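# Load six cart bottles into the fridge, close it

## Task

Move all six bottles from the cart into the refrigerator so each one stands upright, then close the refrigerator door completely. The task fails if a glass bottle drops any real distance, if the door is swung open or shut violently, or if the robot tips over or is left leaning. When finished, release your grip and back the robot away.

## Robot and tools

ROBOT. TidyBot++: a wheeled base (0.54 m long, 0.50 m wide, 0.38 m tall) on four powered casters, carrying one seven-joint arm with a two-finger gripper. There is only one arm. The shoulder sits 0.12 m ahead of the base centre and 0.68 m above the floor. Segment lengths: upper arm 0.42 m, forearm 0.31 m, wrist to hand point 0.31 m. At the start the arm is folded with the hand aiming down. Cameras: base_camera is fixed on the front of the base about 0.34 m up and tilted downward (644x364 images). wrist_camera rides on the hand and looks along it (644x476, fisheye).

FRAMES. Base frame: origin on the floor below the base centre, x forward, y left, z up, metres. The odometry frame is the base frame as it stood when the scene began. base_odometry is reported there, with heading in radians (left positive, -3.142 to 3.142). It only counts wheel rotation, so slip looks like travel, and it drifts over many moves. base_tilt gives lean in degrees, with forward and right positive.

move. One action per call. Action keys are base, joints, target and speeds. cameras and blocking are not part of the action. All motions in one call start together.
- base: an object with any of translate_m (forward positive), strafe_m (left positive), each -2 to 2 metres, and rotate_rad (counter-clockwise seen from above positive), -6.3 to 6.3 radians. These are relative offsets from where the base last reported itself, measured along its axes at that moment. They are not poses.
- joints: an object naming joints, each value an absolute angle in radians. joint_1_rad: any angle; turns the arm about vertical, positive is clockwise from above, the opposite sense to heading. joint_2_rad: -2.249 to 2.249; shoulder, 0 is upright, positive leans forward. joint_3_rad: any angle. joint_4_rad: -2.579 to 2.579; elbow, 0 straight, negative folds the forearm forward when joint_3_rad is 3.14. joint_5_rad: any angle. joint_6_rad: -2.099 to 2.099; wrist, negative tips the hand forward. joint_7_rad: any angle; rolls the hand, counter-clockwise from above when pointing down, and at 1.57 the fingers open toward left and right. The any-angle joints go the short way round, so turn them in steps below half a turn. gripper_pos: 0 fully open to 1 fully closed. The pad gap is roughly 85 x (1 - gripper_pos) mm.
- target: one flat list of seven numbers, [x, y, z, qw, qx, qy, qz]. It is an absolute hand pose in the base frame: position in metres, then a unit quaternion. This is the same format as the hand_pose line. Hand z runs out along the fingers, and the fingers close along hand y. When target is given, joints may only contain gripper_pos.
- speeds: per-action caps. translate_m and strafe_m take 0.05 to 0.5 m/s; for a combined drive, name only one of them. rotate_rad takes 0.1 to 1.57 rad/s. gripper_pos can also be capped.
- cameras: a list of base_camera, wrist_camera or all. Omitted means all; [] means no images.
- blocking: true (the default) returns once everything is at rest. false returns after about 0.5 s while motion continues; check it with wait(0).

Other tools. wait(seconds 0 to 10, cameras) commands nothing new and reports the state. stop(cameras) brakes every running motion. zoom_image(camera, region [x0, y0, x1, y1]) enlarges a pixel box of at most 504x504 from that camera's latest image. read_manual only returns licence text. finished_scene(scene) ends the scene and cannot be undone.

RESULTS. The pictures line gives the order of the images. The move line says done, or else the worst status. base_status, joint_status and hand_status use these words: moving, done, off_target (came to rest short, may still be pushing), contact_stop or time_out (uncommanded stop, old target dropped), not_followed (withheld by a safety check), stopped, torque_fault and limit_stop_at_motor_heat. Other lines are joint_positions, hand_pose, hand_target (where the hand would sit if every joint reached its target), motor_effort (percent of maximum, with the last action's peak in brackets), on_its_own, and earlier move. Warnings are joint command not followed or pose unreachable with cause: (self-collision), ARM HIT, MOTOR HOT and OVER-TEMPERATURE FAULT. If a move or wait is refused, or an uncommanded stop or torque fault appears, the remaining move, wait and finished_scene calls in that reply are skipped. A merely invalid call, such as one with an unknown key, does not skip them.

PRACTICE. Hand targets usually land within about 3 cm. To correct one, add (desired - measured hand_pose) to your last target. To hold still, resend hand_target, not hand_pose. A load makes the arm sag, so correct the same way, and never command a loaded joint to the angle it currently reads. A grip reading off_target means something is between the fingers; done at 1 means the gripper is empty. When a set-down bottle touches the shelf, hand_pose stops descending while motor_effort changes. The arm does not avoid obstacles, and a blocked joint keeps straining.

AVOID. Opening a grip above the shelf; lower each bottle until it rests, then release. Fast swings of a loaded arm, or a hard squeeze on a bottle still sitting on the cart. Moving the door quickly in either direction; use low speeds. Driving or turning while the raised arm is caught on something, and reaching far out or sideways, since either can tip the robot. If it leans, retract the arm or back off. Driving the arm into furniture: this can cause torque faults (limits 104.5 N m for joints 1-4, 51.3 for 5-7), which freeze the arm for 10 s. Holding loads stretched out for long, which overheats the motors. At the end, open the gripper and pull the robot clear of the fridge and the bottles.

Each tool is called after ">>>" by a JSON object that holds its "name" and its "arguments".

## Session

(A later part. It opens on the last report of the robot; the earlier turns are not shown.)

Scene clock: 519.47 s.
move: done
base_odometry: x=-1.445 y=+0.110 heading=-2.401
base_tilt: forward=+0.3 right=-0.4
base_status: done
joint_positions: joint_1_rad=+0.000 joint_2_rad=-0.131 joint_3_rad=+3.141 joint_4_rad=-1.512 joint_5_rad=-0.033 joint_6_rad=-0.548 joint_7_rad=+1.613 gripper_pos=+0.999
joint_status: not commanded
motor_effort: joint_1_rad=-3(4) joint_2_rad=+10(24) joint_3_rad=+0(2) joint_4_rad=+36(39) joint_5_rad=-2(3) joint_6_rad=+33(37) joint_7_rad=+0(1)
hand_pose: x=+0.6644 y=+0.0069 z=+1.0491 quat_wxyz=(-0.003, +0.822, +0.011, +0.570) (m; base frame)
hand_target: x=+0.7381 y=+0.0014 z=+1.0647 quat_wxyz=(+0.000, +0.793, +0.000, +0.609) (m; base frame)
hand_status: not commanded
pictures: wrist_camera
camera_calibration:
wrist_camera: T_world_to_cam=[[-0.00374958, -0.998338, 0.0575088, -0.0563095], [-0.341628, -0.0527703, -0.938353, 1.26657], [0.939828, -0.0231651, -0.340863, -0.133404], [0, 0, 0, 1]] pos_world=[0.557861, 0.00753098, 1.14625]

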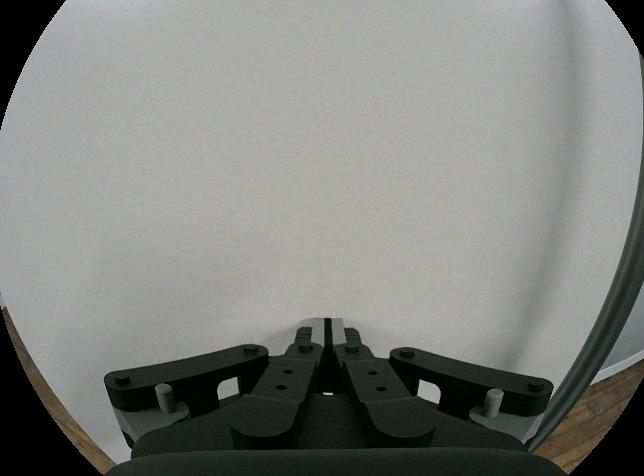

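>>> {"name": "move", "arguments": {"base": {"translate_m": -0.5}, "speeds": {"translate_m": 0.25}}}

>>> {"name": "zoom_image", "arguments": {"camera": "base_camera", "region": [140, 0, 540, 240]}}

Scene clock: 524.00 s.
move: done
base_odometry: x=-1.076 y=+0.448 heading=-2.401
base_tilt: forward=+0.4 right=-0.4
base_status: done
joint_positions: joint_1_rad=+0.000 joint_2_rad=+0.020 joint_3_rad=+3.141 joint_4_rad=-1.432 joint_5_rad=-0.033 joint_6_rad=-0.396 joint_7_rad=+1.613 gripper_pos=+0.999
joint_status: not commanded
motor_effort: joint_1_rad=+0(4) joint_2_rad=-23(28) joint_3_rad=+1(2) joint_4_rad=+22(34) joint_5_rad=-1(2) joint_6_rad=+8(33) joint_7_rad=+0(1)
hand_pose: x=+0.7390 y=+0.0055 z=+1.0545 quat_wxyz=(-0.002, +0.798, +0.009, +0.603) (m; base frame)
hand_target: x=+0.7381 y=+0.0014 z=+1.0647 quat_wxyz=(+0.000, +0.793, +0.000, +0.609) (m; base frame)
hand_status: not commanded
pictures: base_camera, wrist_camera
camera_calibration:
wrist_camera: T_world_to_cam=[[-0.013233, -0.99834, 0.056046, -0.0491482], [-0.264983, -0.0505456, -0.962927, 1.26631], [0.964162, -0.0275937, -0.263874, -0.300842], [0, 0, 0, 1]] pos_world=[0.624961, 0.00663835, 1.14274]

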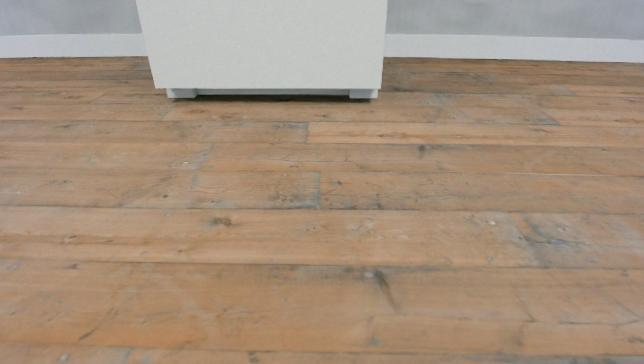

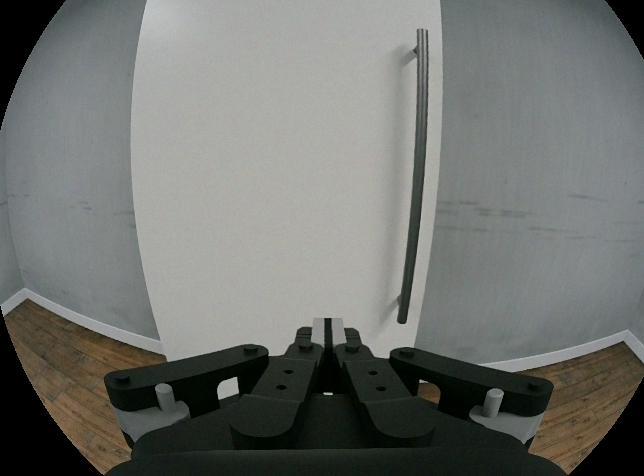

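Scaled by 1.260.

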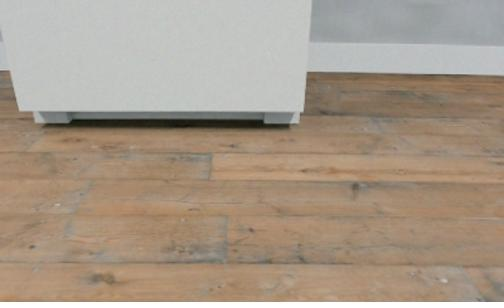

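Closed.

>>> {"name": "finished_scene", "arguments": {"scene": 1}}

The scene is finished: the task was done.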